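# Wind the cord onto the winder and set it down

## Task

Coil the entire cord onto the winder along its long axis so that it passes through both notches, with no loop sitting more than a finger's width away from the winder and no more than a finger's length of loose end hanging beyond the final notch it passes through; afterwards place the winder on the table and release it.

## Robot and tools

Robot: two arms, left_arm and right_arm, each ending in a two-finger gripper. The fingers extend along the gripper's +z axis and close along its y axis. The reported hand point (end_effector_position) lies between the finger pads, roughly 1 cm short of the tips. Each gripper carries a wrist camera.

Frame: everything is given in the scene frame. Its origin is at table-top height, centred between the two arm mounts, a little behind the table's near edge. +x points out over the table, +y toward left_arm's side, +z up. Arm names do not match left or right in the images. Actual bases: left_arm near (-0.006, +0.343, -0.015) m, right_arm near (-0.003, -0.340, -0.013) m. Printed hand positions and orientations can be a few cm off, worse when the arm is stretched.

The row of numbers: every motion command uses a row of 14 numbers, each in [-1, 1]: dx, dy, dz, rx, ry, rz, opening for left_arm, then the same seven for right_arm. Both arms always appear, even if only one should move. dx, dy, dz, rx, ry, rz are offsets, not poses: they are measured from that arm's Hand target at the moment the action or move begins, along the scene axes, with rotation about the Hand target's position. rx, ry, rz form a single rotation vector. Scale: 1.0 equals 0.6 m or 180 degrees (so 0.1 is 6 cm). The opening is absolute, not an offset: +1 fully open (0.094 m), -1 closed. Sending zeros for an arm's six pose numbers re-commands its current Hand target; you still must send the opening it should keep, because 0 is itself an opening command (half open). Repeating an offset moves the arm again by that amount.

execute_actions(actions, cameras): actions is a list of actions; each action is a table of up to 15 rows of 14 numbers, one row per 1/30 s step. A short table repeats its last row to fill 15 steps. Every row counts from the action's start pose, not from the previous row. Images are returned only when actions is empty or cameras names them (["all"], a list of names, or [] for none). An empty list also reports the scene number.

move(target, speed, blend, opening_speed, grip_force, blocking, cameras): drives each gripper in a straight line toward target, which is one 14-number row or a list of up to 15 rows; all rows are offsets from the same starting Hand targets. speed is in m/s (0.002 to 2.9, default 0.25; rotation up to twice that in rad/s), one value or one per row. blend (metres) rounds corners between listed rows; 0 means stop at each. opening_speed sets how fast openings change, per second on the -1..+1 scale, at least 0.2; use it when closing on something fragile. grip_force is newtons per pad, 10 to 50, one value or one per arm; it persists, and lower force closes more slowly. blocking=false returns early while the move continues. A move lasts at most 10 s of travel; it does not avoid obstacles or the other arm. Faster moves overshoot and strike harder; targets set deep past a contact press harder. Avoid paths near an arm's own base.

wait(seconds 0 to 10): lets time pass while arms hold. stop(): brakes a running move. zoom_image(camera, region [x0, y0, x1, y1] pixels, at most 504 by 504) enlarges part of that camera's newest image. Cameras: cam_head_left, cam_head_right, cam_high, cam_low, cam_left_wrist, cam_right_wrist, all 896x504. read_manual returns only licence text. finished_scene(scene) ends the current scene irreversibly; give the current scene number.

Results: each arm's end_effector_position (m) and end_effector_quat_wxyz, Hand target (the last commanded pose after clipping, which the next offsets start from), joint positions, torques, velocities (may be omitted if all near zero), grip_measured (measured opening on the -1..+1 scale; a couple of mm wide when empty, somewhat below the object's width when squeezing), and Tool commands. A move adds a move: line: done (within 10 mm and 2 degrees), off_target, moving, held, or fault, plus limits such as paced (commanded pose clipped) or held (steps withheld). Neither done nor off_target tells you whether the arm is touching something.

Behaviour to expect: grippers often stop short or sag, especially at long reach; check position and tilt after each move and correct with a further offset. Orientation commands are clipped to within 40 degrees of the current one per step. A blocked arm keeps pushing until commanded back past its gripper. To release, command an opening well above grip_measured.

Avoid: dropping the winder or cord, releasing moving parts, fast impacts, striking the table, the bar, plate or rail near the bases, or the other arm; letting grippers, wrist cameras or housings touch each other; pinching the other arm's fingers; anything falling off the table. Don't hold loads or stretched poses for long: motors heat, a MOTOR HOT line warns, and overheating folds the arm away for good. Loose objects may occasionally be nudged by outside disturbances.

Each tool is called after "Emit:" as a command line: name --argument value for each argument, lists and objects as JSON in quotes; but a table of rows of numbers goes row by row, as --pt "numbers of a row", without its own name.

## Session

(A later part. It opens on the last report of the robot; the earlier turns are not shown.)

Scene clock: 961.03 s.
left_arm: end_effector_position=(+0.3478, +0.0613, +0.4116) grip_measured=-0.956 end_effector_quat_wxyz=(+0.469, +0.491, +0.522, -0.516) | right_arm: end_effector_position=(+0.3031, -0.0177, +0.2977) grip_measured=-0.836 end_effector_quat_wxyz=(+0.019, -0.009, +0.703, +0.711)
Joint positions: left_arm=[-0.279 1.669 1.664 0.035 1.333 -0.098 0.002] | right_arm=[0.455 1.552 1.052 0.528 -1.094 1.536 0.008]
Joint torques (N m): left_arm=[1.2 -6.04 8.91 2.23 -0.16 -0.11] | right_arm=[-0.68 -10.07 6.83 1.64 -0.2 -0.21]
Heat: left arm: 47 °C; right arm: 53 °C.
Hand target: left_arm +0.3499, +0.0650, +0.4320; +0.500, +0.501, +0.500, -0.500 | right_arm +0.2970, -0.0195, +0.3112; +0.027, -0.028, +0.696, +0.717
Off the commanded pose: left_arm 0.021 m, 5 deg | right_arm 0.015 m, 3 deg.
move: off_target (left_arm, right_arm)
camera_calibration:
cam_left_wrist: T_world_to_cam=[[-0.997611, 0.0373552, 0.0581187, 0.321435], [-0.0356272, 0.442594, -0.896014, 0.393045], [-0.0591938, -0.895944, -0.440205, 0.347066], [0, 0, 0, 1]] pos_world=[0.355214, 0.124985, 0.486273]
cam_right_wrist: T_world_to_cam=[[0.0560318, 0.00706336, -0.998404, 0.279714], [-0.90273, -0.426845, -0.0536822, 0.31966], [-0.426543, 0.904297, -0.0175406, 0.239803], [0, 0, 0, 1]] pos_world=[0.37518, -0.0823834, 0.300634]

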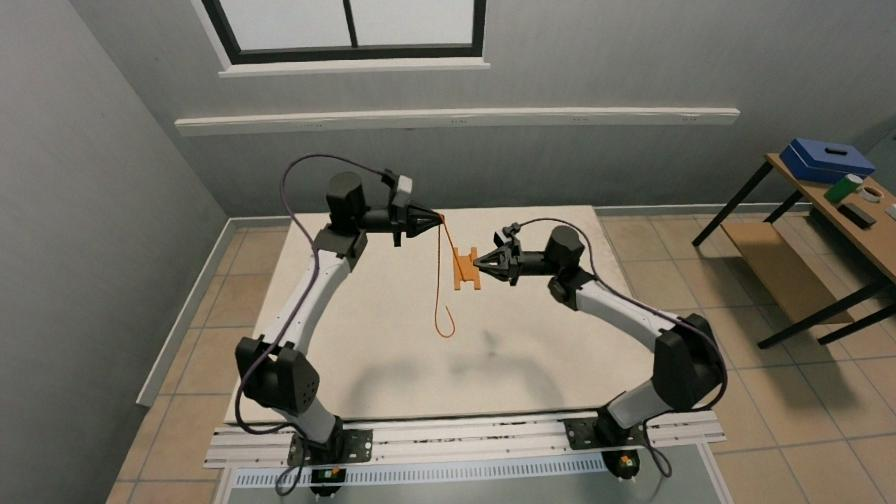

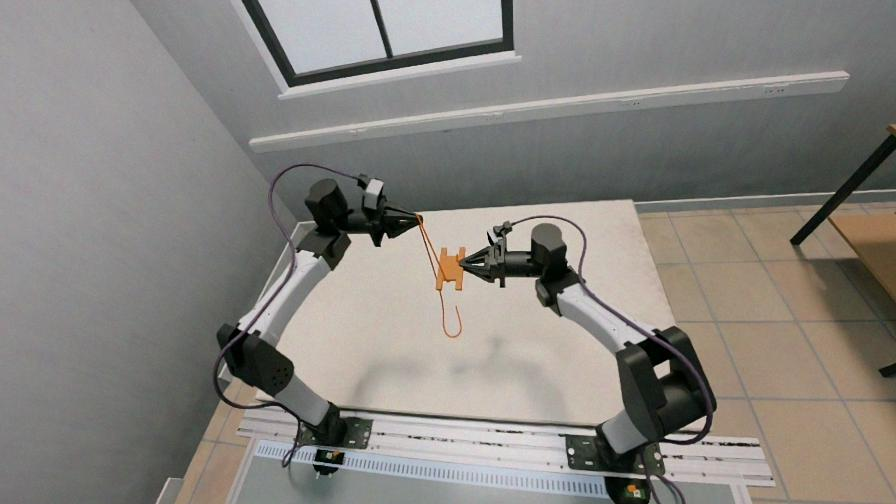

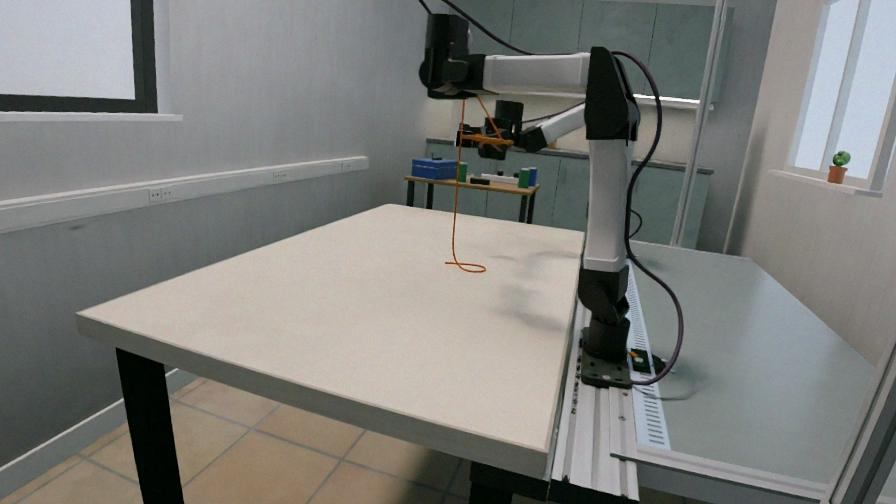

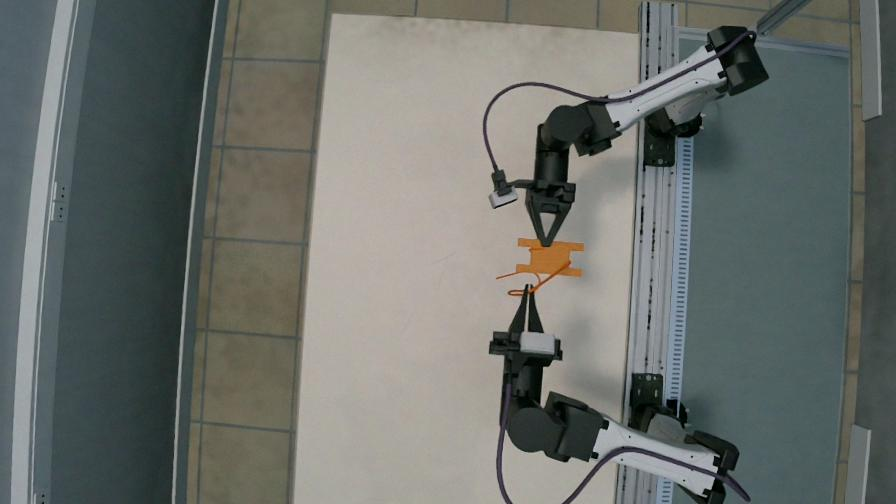

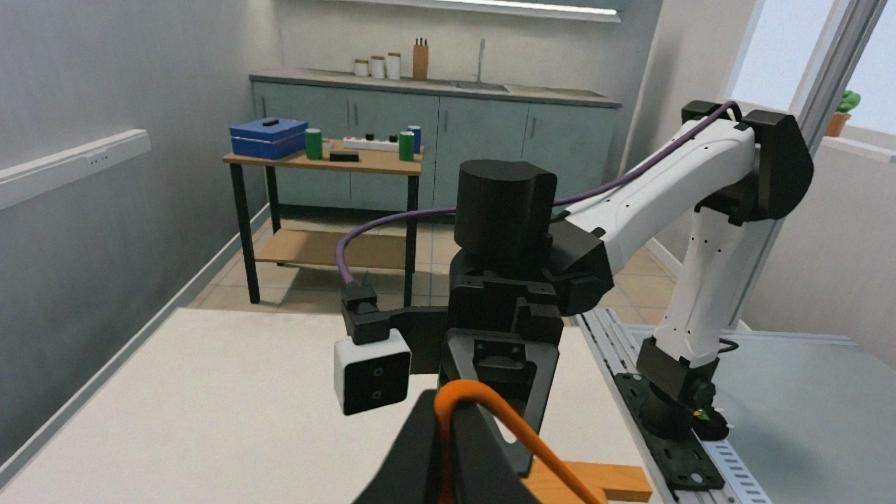

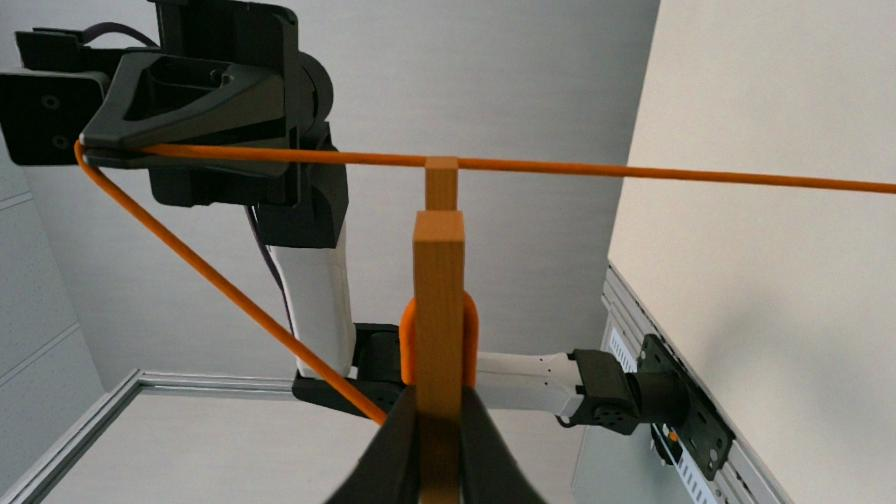

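Emit:
move --pt "0.0785 -0.0433 -0.0983 0 0 0 -1.0 0 0 0 0 0 0 -0.93" --pt "0.1035 -0.085 -0.1867 0 0 0 -1.0 0 0 0 0 0 0 -0.93" --pt "0.0585 -0.0817 -0.2833 0 0 0 -1.0 0 0 0 0 0 0 -0.93" --pt "-0.0165 -0.0817 -0.325 0 0 0 -1.0 0 0 0 0 0 0 -0.93" --speed 0.15 --blend '[0.02, 0.02, 0.02, 0]' --cameras '["all"]'

Scene clock: 979.67 s.
left_arm: end_effector_position=(+0.3424, +0.0146, +0.2177) grip_measured=-0.956 end_effector_quat_wxyz=(+0.475, +0.497, +0.517, -0.510) | right_arm: end_effector_position=(+0.3025, -0.0176, +0.2966) grip_measured=-0.836 end_effector_quat_wxyz=(+0.015, -0.008, +0.704, +0.710)
Joint positions: left_arm=[-0.419 1.82 1.061 0.775 1.19 -0.062 0.002] | right_arm=[0.455 1.552 1.052 0.52 -1.098 1.536 0.008]
Joint torques (N m): left_arm=[0.03 -9.33 5.31 2.18 -0.24 -0.1] | right_arm=[-0.43 -9.91 6.65 1.65 -0.12 -0.23]
Heat: left arm: 46 °C; right arm: 53 °C.
Hand target: left_arm +0.3401, +0.0160, +0.2370; +0.500, +0.501, +0.500, -0.500 | right_arm +0.2970, -0.0195, +0.3111; +0.027, -0.028, +0.696, +0.717
Off the commanded pose: left_arm 0.019 m, 4 deg | right_arm 0.016 m, 3 deg.
move: off_target (left_arm, right_arm)
camera_calibration:
cam_left_wrist: T_world_to_cam=[[-0.998695, 0.0355732, 0.0366579, 0.334045], [-0.0170983, 0.443441, -0.896141, 0.233447], [-0.0481342, -0.895597, -0.442254, 0.216269], [0, 0, 0, 1]] pos_world=[0.34801, 0.0782872, 0.292601]
cam_right_wrist: T_world_to_cam=[[0.0493163, 0.0038902, -0.998776, 0.280605], [-0.901393, -0.430532, -0.0461848, 0.316319], [-0.430184, 0.902567, -0.0177256, 0.240613], [0, 0, 0, 1]] pos_world=[0.374797, -0.0820757, 0.299136]

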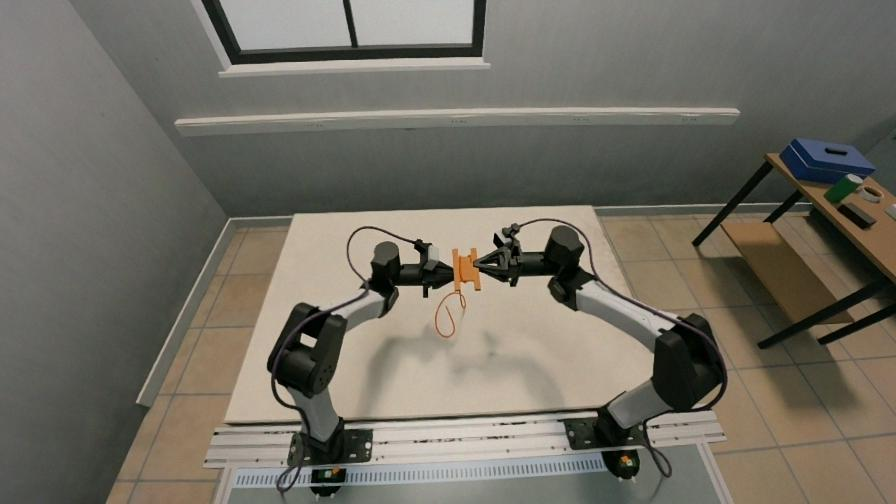

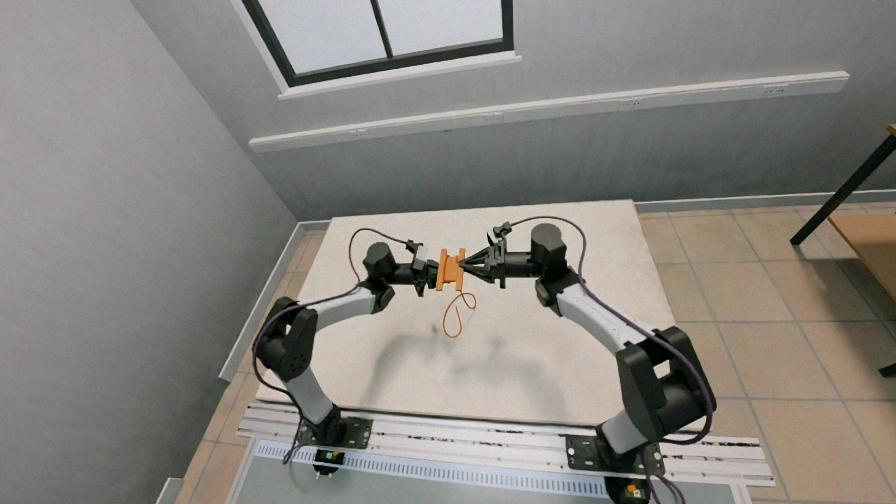

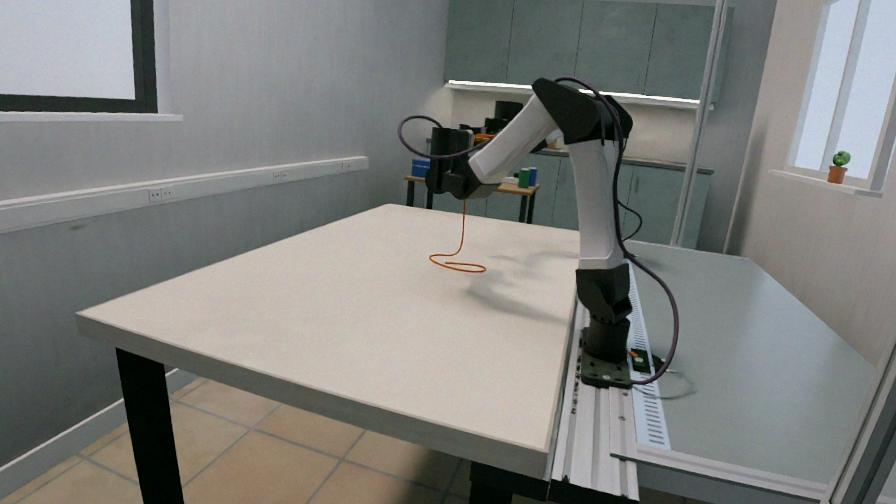

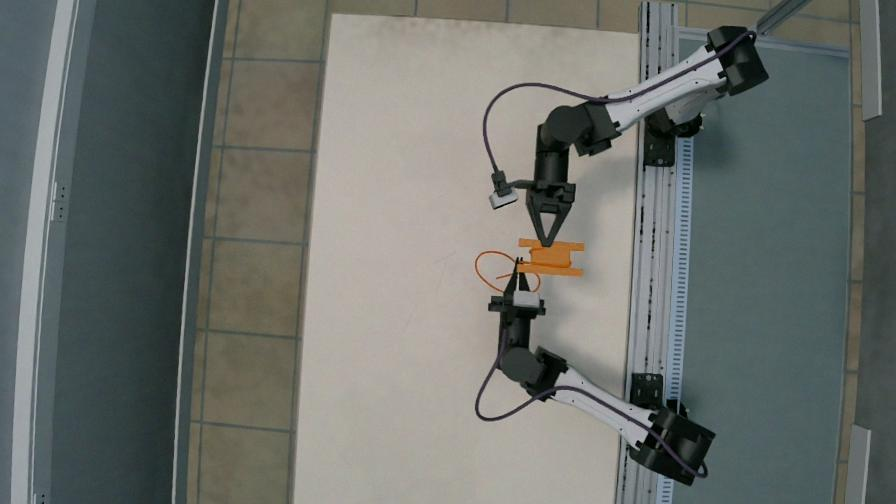

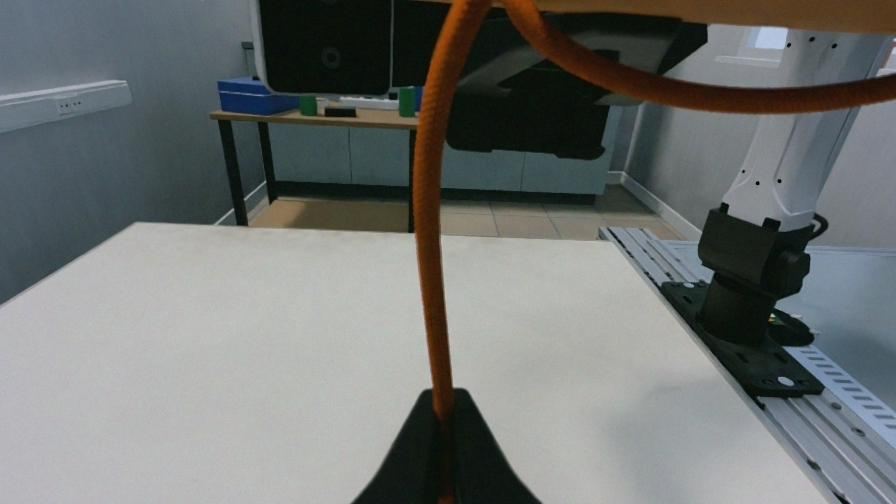

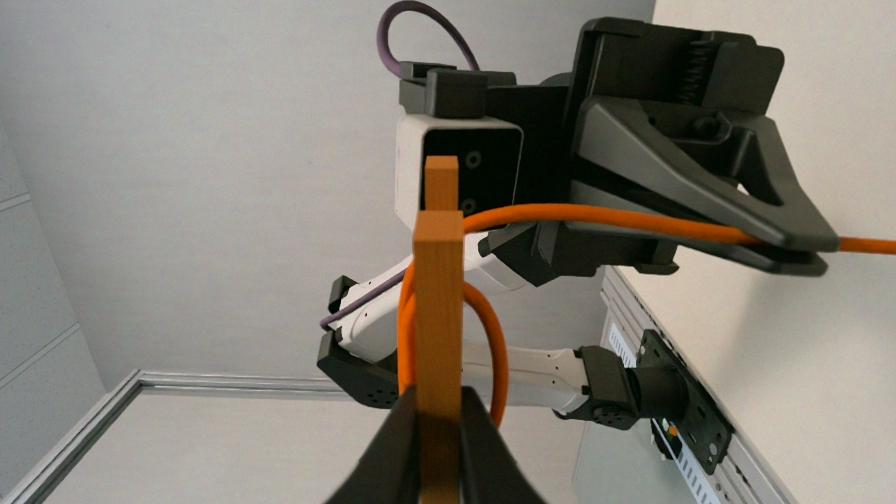

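Emit:
zoom_image --camera "cam_low" --region '[480, 220, 600, 310]'

Emit:
zoom_image --camera "cam_head_left" --region '[420, 230, 510, 320]'

Scaled by 4.200 from the camera's 896x504 image, which has a finer 1280x720 frame.

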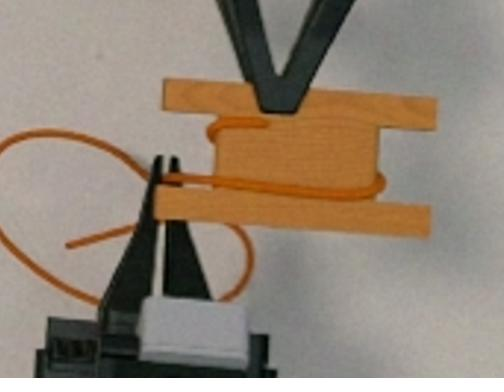

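Scaled by 5.600 from the camera's 896x504 image, which has a finer 1280x720 frame.

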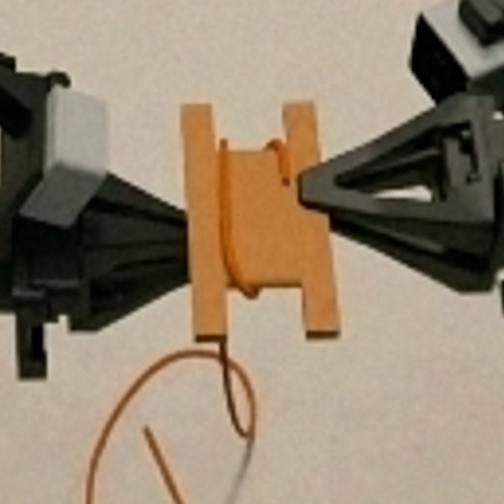

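Emit:
move --target '[0, -0.01, -0.07, 0, 0, 0, -1.0, 0, 0, 0, 0, 0, 0, -0.93]' --speed 0.08 --cameras '["cam_low", "cam_left_wrist", "cam_right_wrist"]'

Emit:
zoom_image --camera "cam_low" --region '[480, 220, 600, 310]'

Scene clock: 992.83 s.
left_arm: end_effector_position=(+0.3379, +0.0110, +0.1999) grip_measured=-0.956 end_effector_quat_wxyz=(+0.496, +0.505, +0.498, -0.502) | right_arm: end_effector_position=(+0.3024, -0.0176, +0.2935) grip_measured=-0.836 end_effector_quat_wxyz=(+0.009, -0.002, +0.707, +0.707)
Joint positions: left_arm=[-0.435 1.87 1.001 0.946 1.172 -0.063 0.002] | right_arm=[0.455 1.552 1.052 0.5 -1.098 1.536 0.008]
Joint torques (N m): left_arm=[-0.21 -5.64 4.79 1.99 -0.29 -0.04] | right_arm=[-0.46 -9.98 6.54 1.85 -0.13 -0.26]
Heat: left arm: 46 °C; right arm: 53 °C.
Hand target: left_arm +0.3401, +0.0100, +0.1950; +0.500, +0.501, +0.500, -0.500 | right_arm +0.2970, -0.0195, +0.3111; +0.027, -0.028, +0.696, +0.717
Off the commanded pose: left_arm 0.005 m, 1 deg | right_arm 0.019 m, 4 deg.
move: off_target (right_arm)
camera_calibration:
cam_left_wrist: T_world_to_cam=[[-0.999179, 0.034556, -0.0211681, 0.342156], [0.0337548, 0.420657, -0.906591, 0.204074], [-0.0224237, -0.906561, -0.421478, 0.192225], [0, 0, 0, 1]] pos_world=[0.339296, 0.0765948, 0.273273]
cam_right_wrist: T_world_to_cam=[[0.0311532, -0.00516381, -0.999501, 0.283092], [-0.902011, -0.430936, -0.0258882, 0.310387], [-0.430588, 0.902367, -0.0180829, 0.240786], [0, 0, 0, 1]] pos_world=[0.374832, -0.0820582, 0.29534]
Images, in order (width x height): cam_low 896x504, cam_left_wrist 896x504, cam_right_wrist 896x504.

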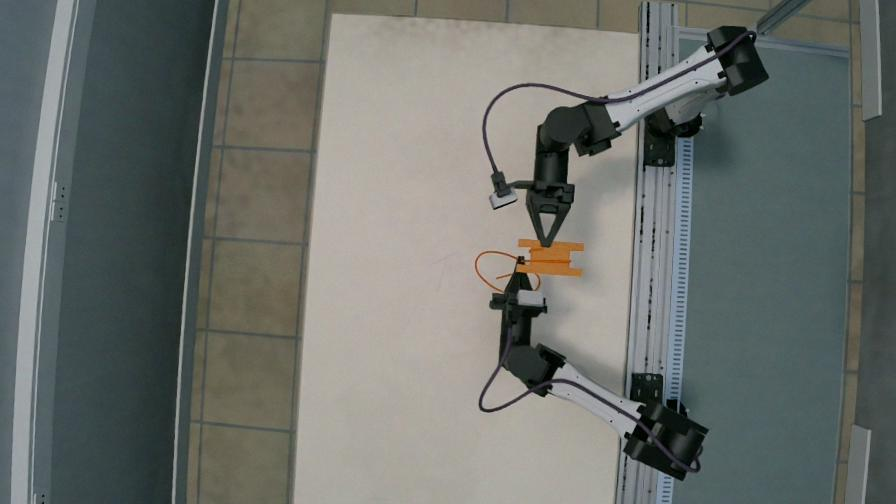

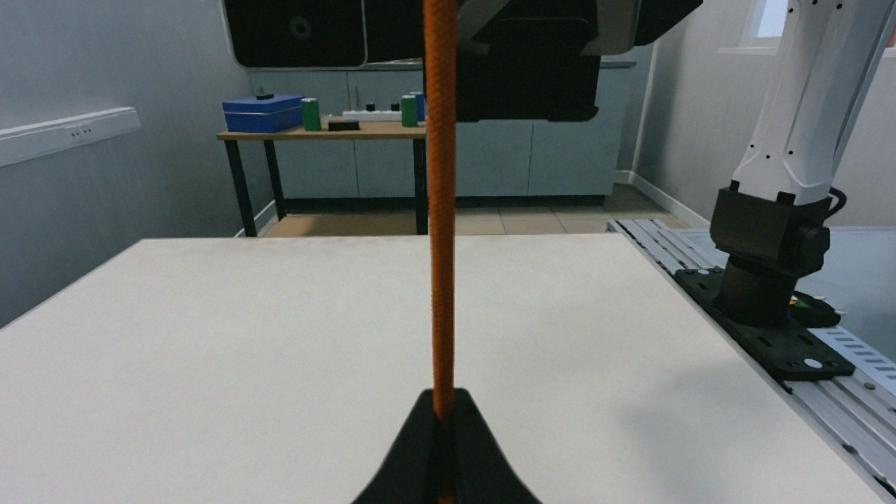

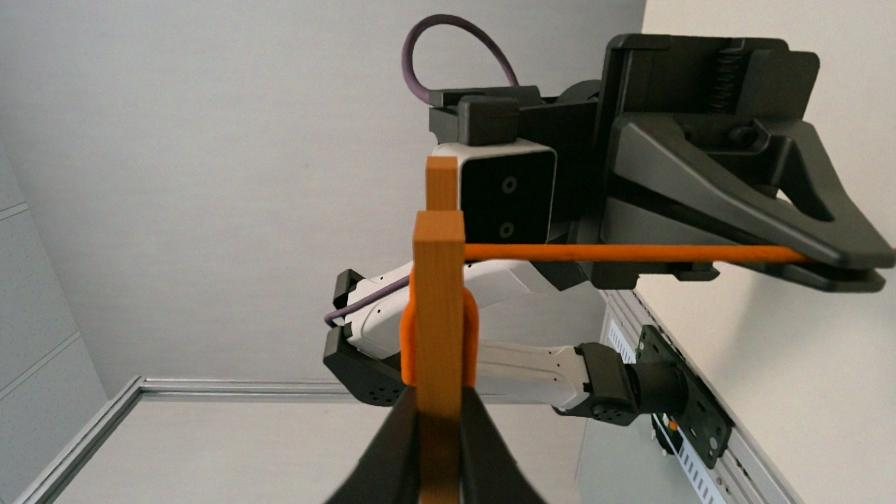

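Scaled by 4.200 from the camera's 896x504 image, which has a finer 1280x720 frame.

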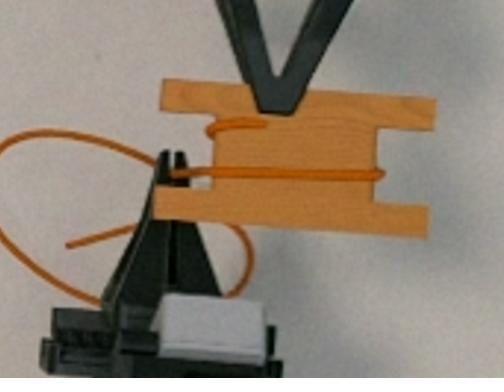

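Emit:
move --pt "0 -0.01 0 0 0 0 -0.3 0 0 0 0 0 0 -0.93" --pt "-0.005 -0.012 -0.22 0 0 0 -0.3 0 0 0 0 0 0 -0.93" --speed 0.12 --cameras '["cam_low", "cam_left_wrist", "cam_right_wrist", "cam_head_left"]'

Emit:
zoom_image --camera "cam_low" --region '[480, 220, 600, 310]'

Scene clock: 1014.40 s.
left_arm: end_effector_position=(+0.3344, +0.0041, +0.0623) grip_measured=-0.302 end_effector_quat_wxyz=(+0.488, +0.502, +0.506, -0.504) | right_arm: end_effector_position=(+0.3025, -0.0176, +0.2939) grip_measured=-0.836 end_effector_quat_wxyz=(+0.010, -0.003, +0.707, +0.707)
Joint positions: left_arm=[-0.466 2.292 0.932 1.403 1.142 -0.051 0.033] | right_arm=[0.455 1.552 1.052 0.503 -1.098 1.536 0.008]
Joint torques (N m): left_arm=[-0.16 -6.45 4.1 2.21 -0.27 -0.06] | right_arm=[-0.28 -9.92 6.76 1.83 -0.21 -0.27]
Heat: left arm: 46 °C; right arm: 53 °C.
Hand target: left_arm +0.3371, +0.0028, +0.0630; +0.500, +0.501, +0.500, -0.500 | right_arm +0.2970, -0.0195, +0.3111; +0.027, -0.028, +0.696, +0.717
Off the commanded pose: left_arm 0.003 m, 2 deg | right_arm 0.018 m, 4 deg.
move: off_target (right_arm)
camera_calibration:
cam_left_wrist: T_world_to_cam=[[-0.999414, 0.0342269, -0.000169811, 0.334676], [0.0149417, 0.431817, -0.901837, 0.0883528], [-0.0307938, -0.901312, -0.432076, 0.131253], [0, 0, 0, 1]] pos_world=[0.337202, 0.0686922, 0.136448]
cam_right_wrist: T_world_to_cam=[[0.0339535, -0.00383388, -0.999416, 0.282725], [-0.901919, -0.430932, -0.0289881, 0.31128], [-0.430569, 0.902376, -0.0180895, 0.240792], [0, 0, 0, 1]] pos_world=[0.374827, -0.0820607, 0.295939]
Images, in order (width x height): cam_head_left 896x504, cam_low 896x504, cam_left_wrist 896x504, cam_right_wrist 896x504.

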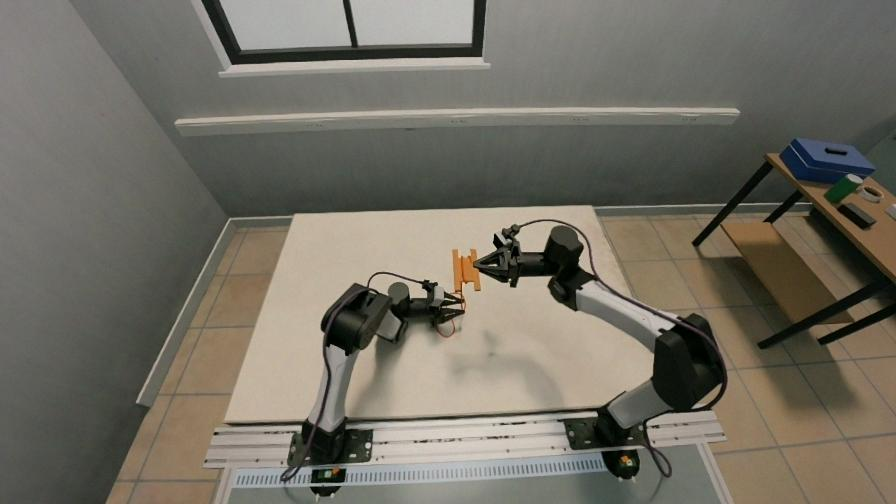

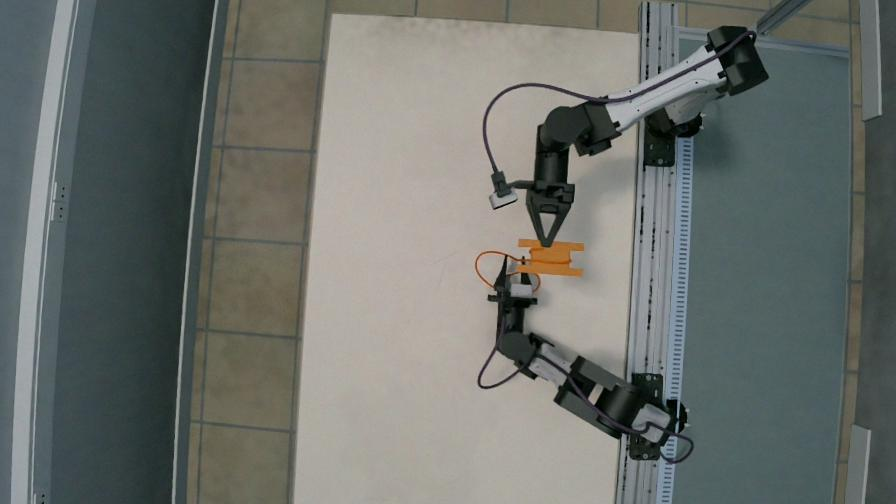

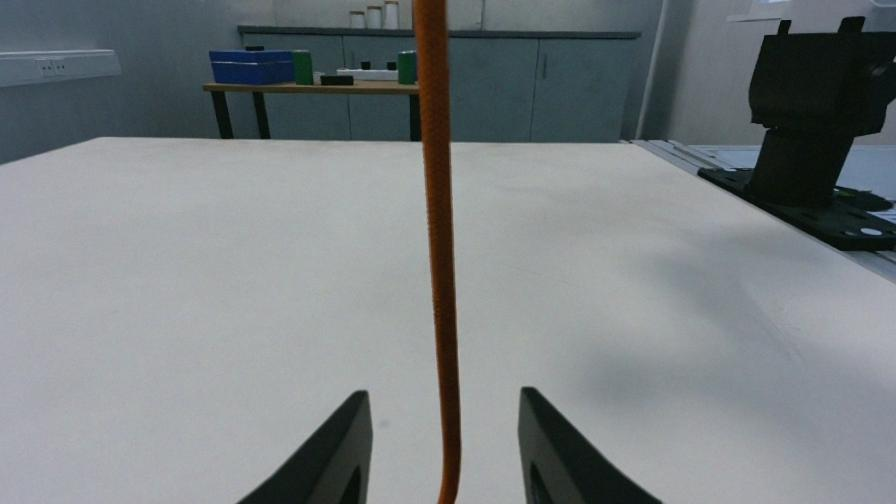

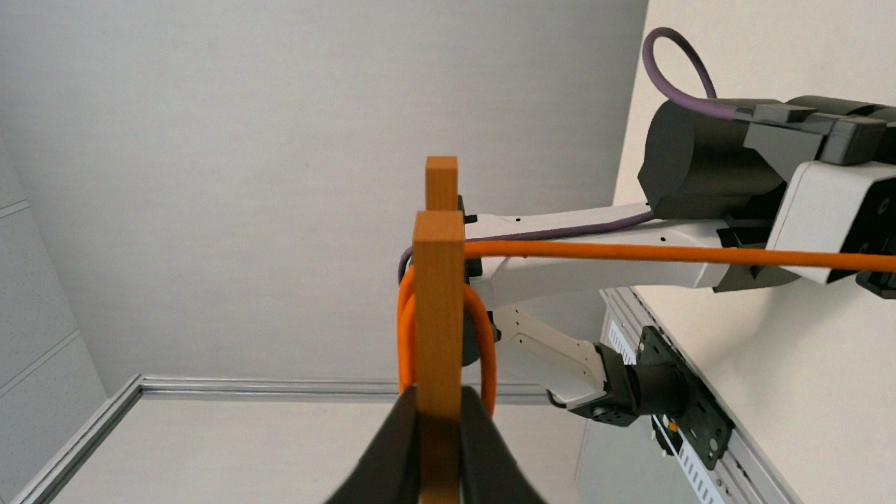

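Scaled by 4.200 from the camera's 896x504 image, which has a finer 1280x720 frame.

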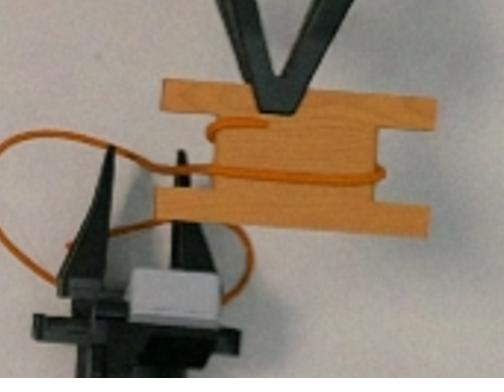

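Emit:
move --pt "0 0 0 0 0 0 -1.0 0 0 0 0 0 0 -0.93" --pt "-0.2143 0.012 0.0833 0 0 0 -1.0 0 0 0 0 0 0 -0.93" --pt "-0.3218 0.0153 0.2483 0 0 0 -1.0 0 0 0 0 0 0 -0.93" --pt "-0.3285 0.0153 0.4033 0 0 0 -1.0 0 0 0 0 0 0 -0.93" --pt "-0.2868 0.0187 0.57 0 0 0 -1.0 0 0 0 0 0 0 -0.93" --pt "-0.1618 0.087 0.625 0 0 0 -1.0 0 0 0 0 0 0 -0.93" --pt "-0.0002 0.0953 0.5917 0 0 0 -1.0 0 0 0 0 0 0 -0.93" --speed 0.2 --blend '[0, 0.03, 0.03, 0.03, 0.03, 0.03, 0]' --cameras '["cam_low", "cam_left_wrist", "cam_right_wrist", "cam_head_left"]'

Emit:
zoom_image --camera "cam_low" --region '[480, 220, 600, 310]'

Scene clock: 1044.63 s.
left_arm: end_effector_position=(+0.3375, +0.0583, +0.4011) grip_measured=-0.962 end_effector_quat_wxyz=(+0.479, +0.490, +0.521, -0.509) | right_arm: end_effector_position=(+0.3015, -0.0177, +0.2944) grip_measured=-0.836 end_effector_quat_wxyz=(+0.010, -0.006, +0.706, +0.708)
Joint positions: left_arm=[-0.298 1.612 1.553 0.101 1.295 -0.094 0.002] | right_arm=[0.455 1.552 1.05 0.51 -1.103 1.536 0.008]
Joint torques (N m): left_arm=[0.66 -5.44 8.76 2.1 -0.05 -0.06] | right_arm=[-0.35 -9.94 6.69 1.77 -0.16 -0.23]
Heat: left arm: 45 °C; right arm: 53 °C.
Hand target: left_arm +0.3370, +0.0600, +0.4181; +0.500, +0.501, +0.500, -0.500 | right_arm +0.2970, -0.0195, +0.3111; +0.027, -0.028, +0.696, +0.717
Off the commanded pose: left_arm 0.017 m, 4 deg | right_arm 0.017 m, 3 deg.
move: off_target (left_arm, right_arm)
camera_calibration:
cam_left_wrist: T_world_to_cam=[[-0.99897, 0.018708, 0.0413351, 0.32011], [-0.0289753, 0.438008, -0.898504, 0.383494], [-0.0349143, -0.898776, -0.437015, 0.329863], [0, 0, 0, 1]] pos_world=[0.342409, 0.122511, 0.475494]
cam_right_wrist: T_world_to_cam=[[0.03911, -0.000975216, -0.999234, 0.2816], [-0.899614, -0.435297, -0.034786, 0.311289], [-0.43493, 0.900286, -0.0179018, 0.241637], [0, 0, 0, 1]] pos_world=[0.374122, -0.0817643, 0.296538]
Images, in order (width x height): cam_head_left 896x504, cam_low 896x504, cam_left_wrist 896x504, cam_right_wrist 896x504.

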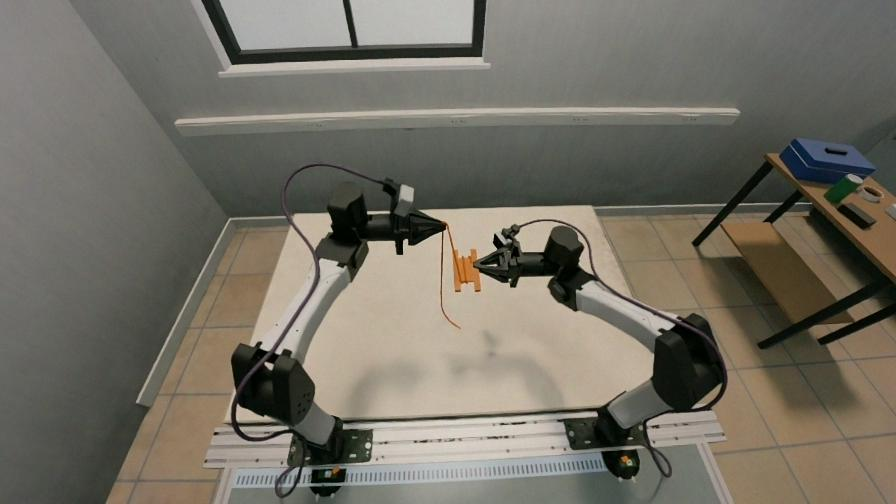

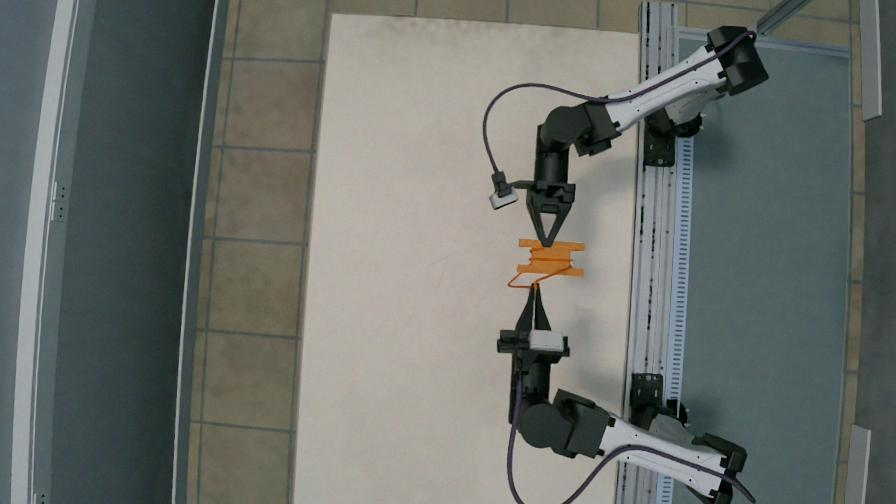

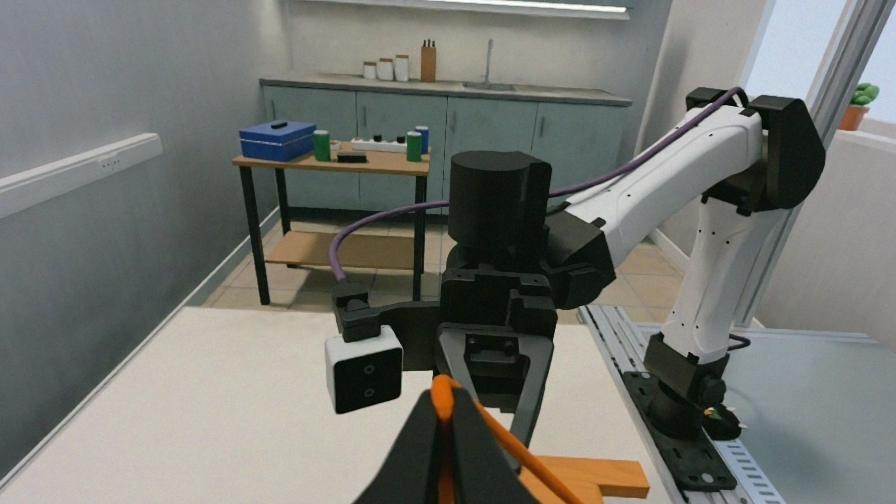

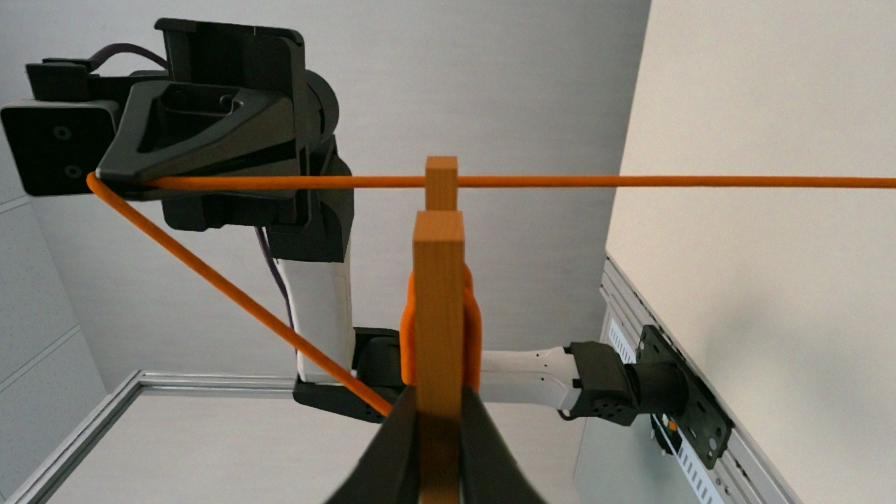

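Scaled by 4.200 from the camera's 896x504 image, which has a finer 1280x720 frame.

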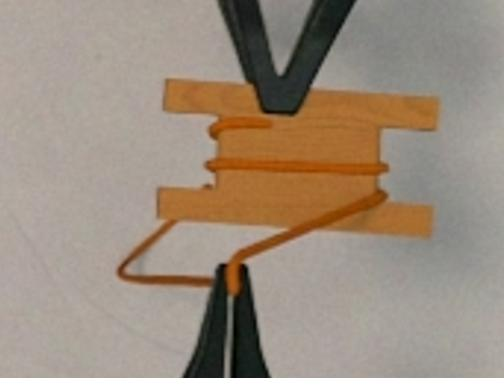

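Emit:
move --pt "0.0833 -0.0433 -0.0918 0 0 0 -1.0 0 0 0 0 0 0 -0.93" --pt "0.1083 -0.0817 -0.1668 0 0 0 -1.0 0 0 0 0 0 0 -0.93" --pt "0.075 -0.0817 -0.2502 0 0 0 -1.0 0 0 0 0 0 0 -0.93" --pt "0.0033 -0.0833 -0.3052 0 0 0 -1.0 0 0 0 0 0 0 -0.93" --pt "0 -0.0867 -0.3652 0 0 0 -1.0 0 0 0 0 0 0 -0.93" --speed '[0.15, 0.15, 0.15, 0.15, 0.08]' --blend '[0.02, 0.02, 0.02, 0.02, 0]' --cameras '["cam_low", "cam_left_wrist", "cam_right_wrist", "cam_head_left"]'

Emit:
zoom_image --camera "cam_low" --region '[480, 220, 600, 310]'

Scene clock: 1056.07 s.
left_arm: end_effector_position=(+0.3350, +0.0091, +0.2089) grip_measured=-0.962 end_effector_quat_wxyz=(+0.505, +0.508, +0.489, -0.497) | right_arm: end_effector_position=(+0.3017, -0.0177, +0.2894) grip_measured=-0.836 end_effector_quat_wxyz=(+0.000, +0.005, +0.711, +0.703)
Joint positions: left_arm=[-0.442 1.849 1.001 0.949 1.162 -0.058 0.002] | right_arm=[0.455 1.552 1.05 0.478 -1.101 1.536 0.008]
Joint torques (N m): left_arm=[-0.25 -5.2 4.59 1.83 -0.28 -0.11] | right_arm=[-0.53 -10.25 6.8 2.01 -0.11 -0.3]
Heat: left arm: 45 °C; right arm: 53 °C.
Hand target: left_arm +0.3369, +0.0081, +0.1990; +0.500, +0.501, +0.500, -0.500 | right_arm +0.2970, -0.0195, +0.3111; +0.027, -0.028, +0.696, +0.717
Off the commanded pose: left_arm 0.010 m, 2 deg | right_arm 0.022 m, 5 deg.
move: off_target (right_arm); blend cut to 0.0181 m at target 4
camera_calibration:
cam_left_wrist: T_world_to_cam=[[-0.998388, 0.0322104, -0.0467401, 0.344488], [0.055866, 0.411688, -0.909611, 0.206525], [-0.0100566, -0.910756, -0.412823, 0.188327], [0, 0, 0, 1]] pos_world=[0.334289, 0.0754003, 0.281705]
cam_right_wrist: T_world_to_cam=[[0.0100554, -0.0156142, -0.999828, 0.285351], [-0.901035, -0.433741, -0.00228818, 0.302495], [-0.43363, 0.900902, -0.0184304, 0.241421], [0, 0, 0, 1]] pos_world=[0.374377, -0.0818367, 0.290443]
Images, in order (width x height): cam_head_left 896x504, cam_low 896x504, cam_left_wrist 896x504, cam_right_wrist 896x504.

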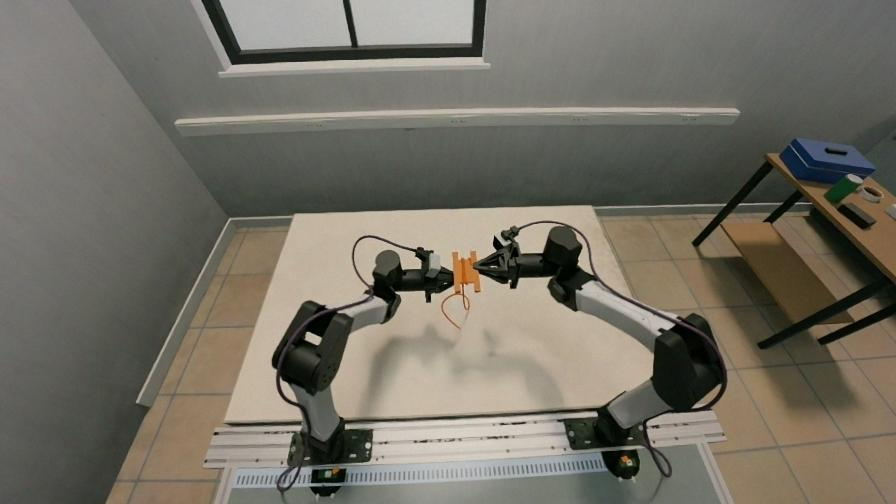

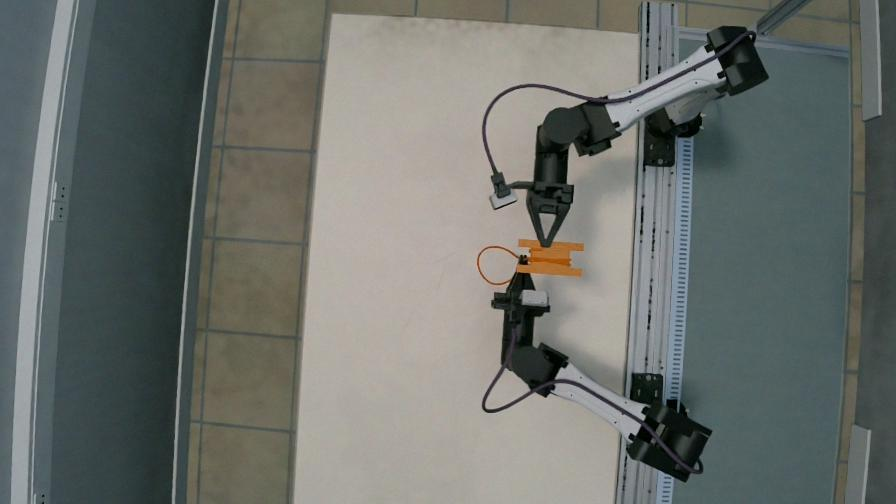

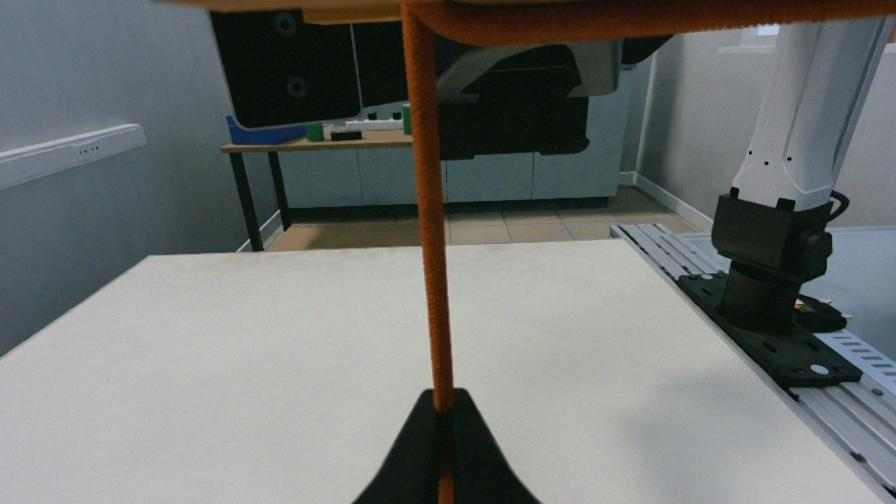

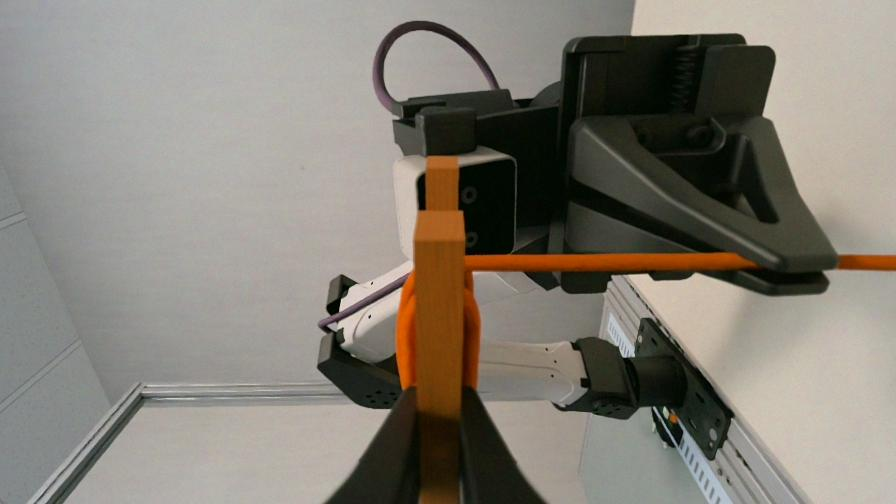

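Scaled by 4.200 from the camera's 896x504 image, which has a finer 1280x720 frame.

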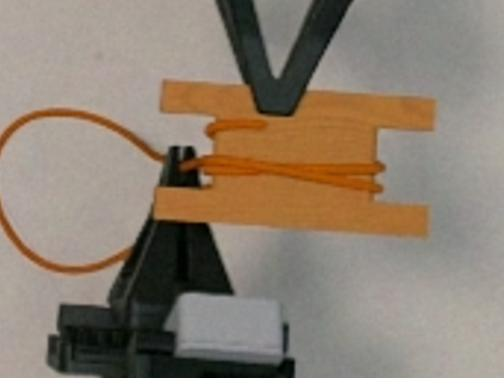

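Emit:
move --pt "0 -0.008 0 0 0 0 -0.3 0 0 0 0 0 0 -0.93" --pt "0 -0.01 -0.228 0 0 0 -0.3 0 0 0 0 0 0 -0.93" --speed 0.15 --cameras '["cam_left_wrist", "cam_right_wrist"]'

Scene clock: 1067.50 s.
left_arm: end_effector_position=(+0.3336, +0.0037, +0.0612) grip_measured=-0.302 end_effector_quat_wxyz=(+0.487, +0.502, +0.507, -0.504) | right_arm: end_effector_position=(+0.3019, -0.0177, +0.2932) grip_measured=-0.836 end_effector_quat_wxyz=(+0.008, -0.003, +0.707, +0.707)
Joint positions: left_arm=[-0.467 2.293 0.929 1.405 1.139 -0.051 0.033] | right_arm=[0.455 1.552 1.05 0.503 -1.101 1.536 0.008]
Joint torques (N m): left_arm=[-0.18 -6.3 4.41 2.24 -0.25 -0.06] | right_arm=[-0.55 -10.35 6.72 1.81 -0.14 -0.22]
Heat: left arm: 45 °C; right arm: 53 °C.
Hand target: left_arm +0.3370, +0.0020, +0.0622; +0.500, +0.501, +0.500, -0.500 | right_arm +0.2970, -0.0195, +0.3112; +0.027, -0.028, +0.696, +0.717
Off the commanded pose: left_arm 0.004 m, 2 deg | right_arm 0.019 m, 4 deg.
move: off_target (right_arm)
camera_calibration:
cam_left_wrist: T_world_to_cam=[[-0.999428, 0.0337632, 0.00197439, 0.333737], [0.0128389, 0.432759, -0.901418, 0.088128], [-0.0312892, -0.900877, -0.432945, 0.130649], [0, 0, 0, 1]] pos_world=[0.336502, 0.0682926, 0.135345]
cam_right_wrist: T_world_to_cam=[[0.0326106, -0.0043905, -0.999458, 0.28241], [-0.900805, -0.433353, -0.0274881, 0.30993], [-0.432998, 0.901214, -0.0180869, 0.241239], [0, 0, 0, 1]] pos_world=[0.374433, -0.0818586, 0.29514]
Images, in order (width x height): cam_left_wrist 896x504, cam_right_wrist 896x504.

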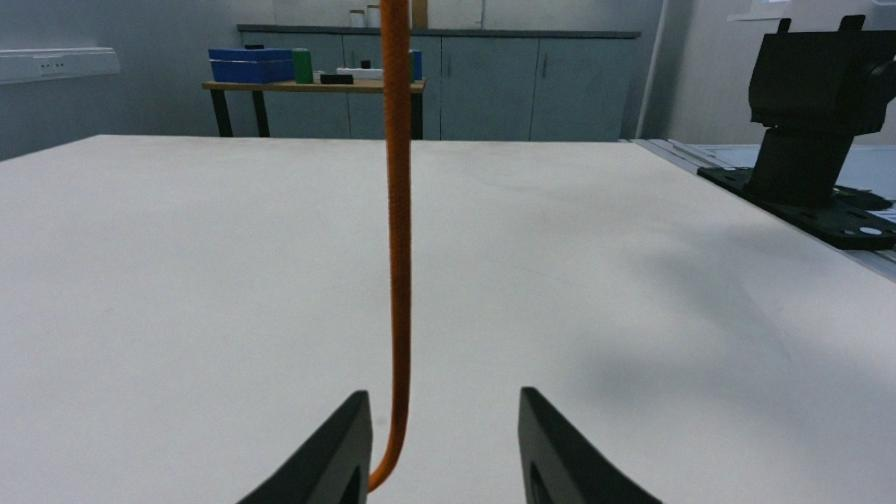

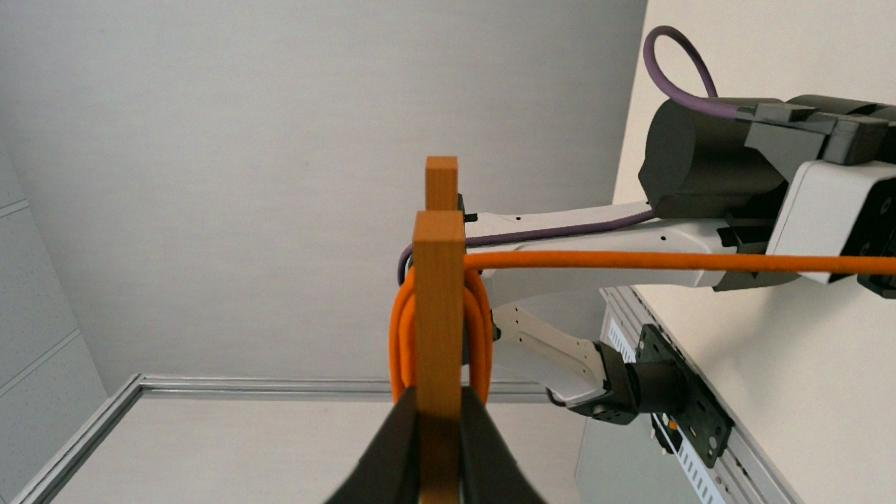

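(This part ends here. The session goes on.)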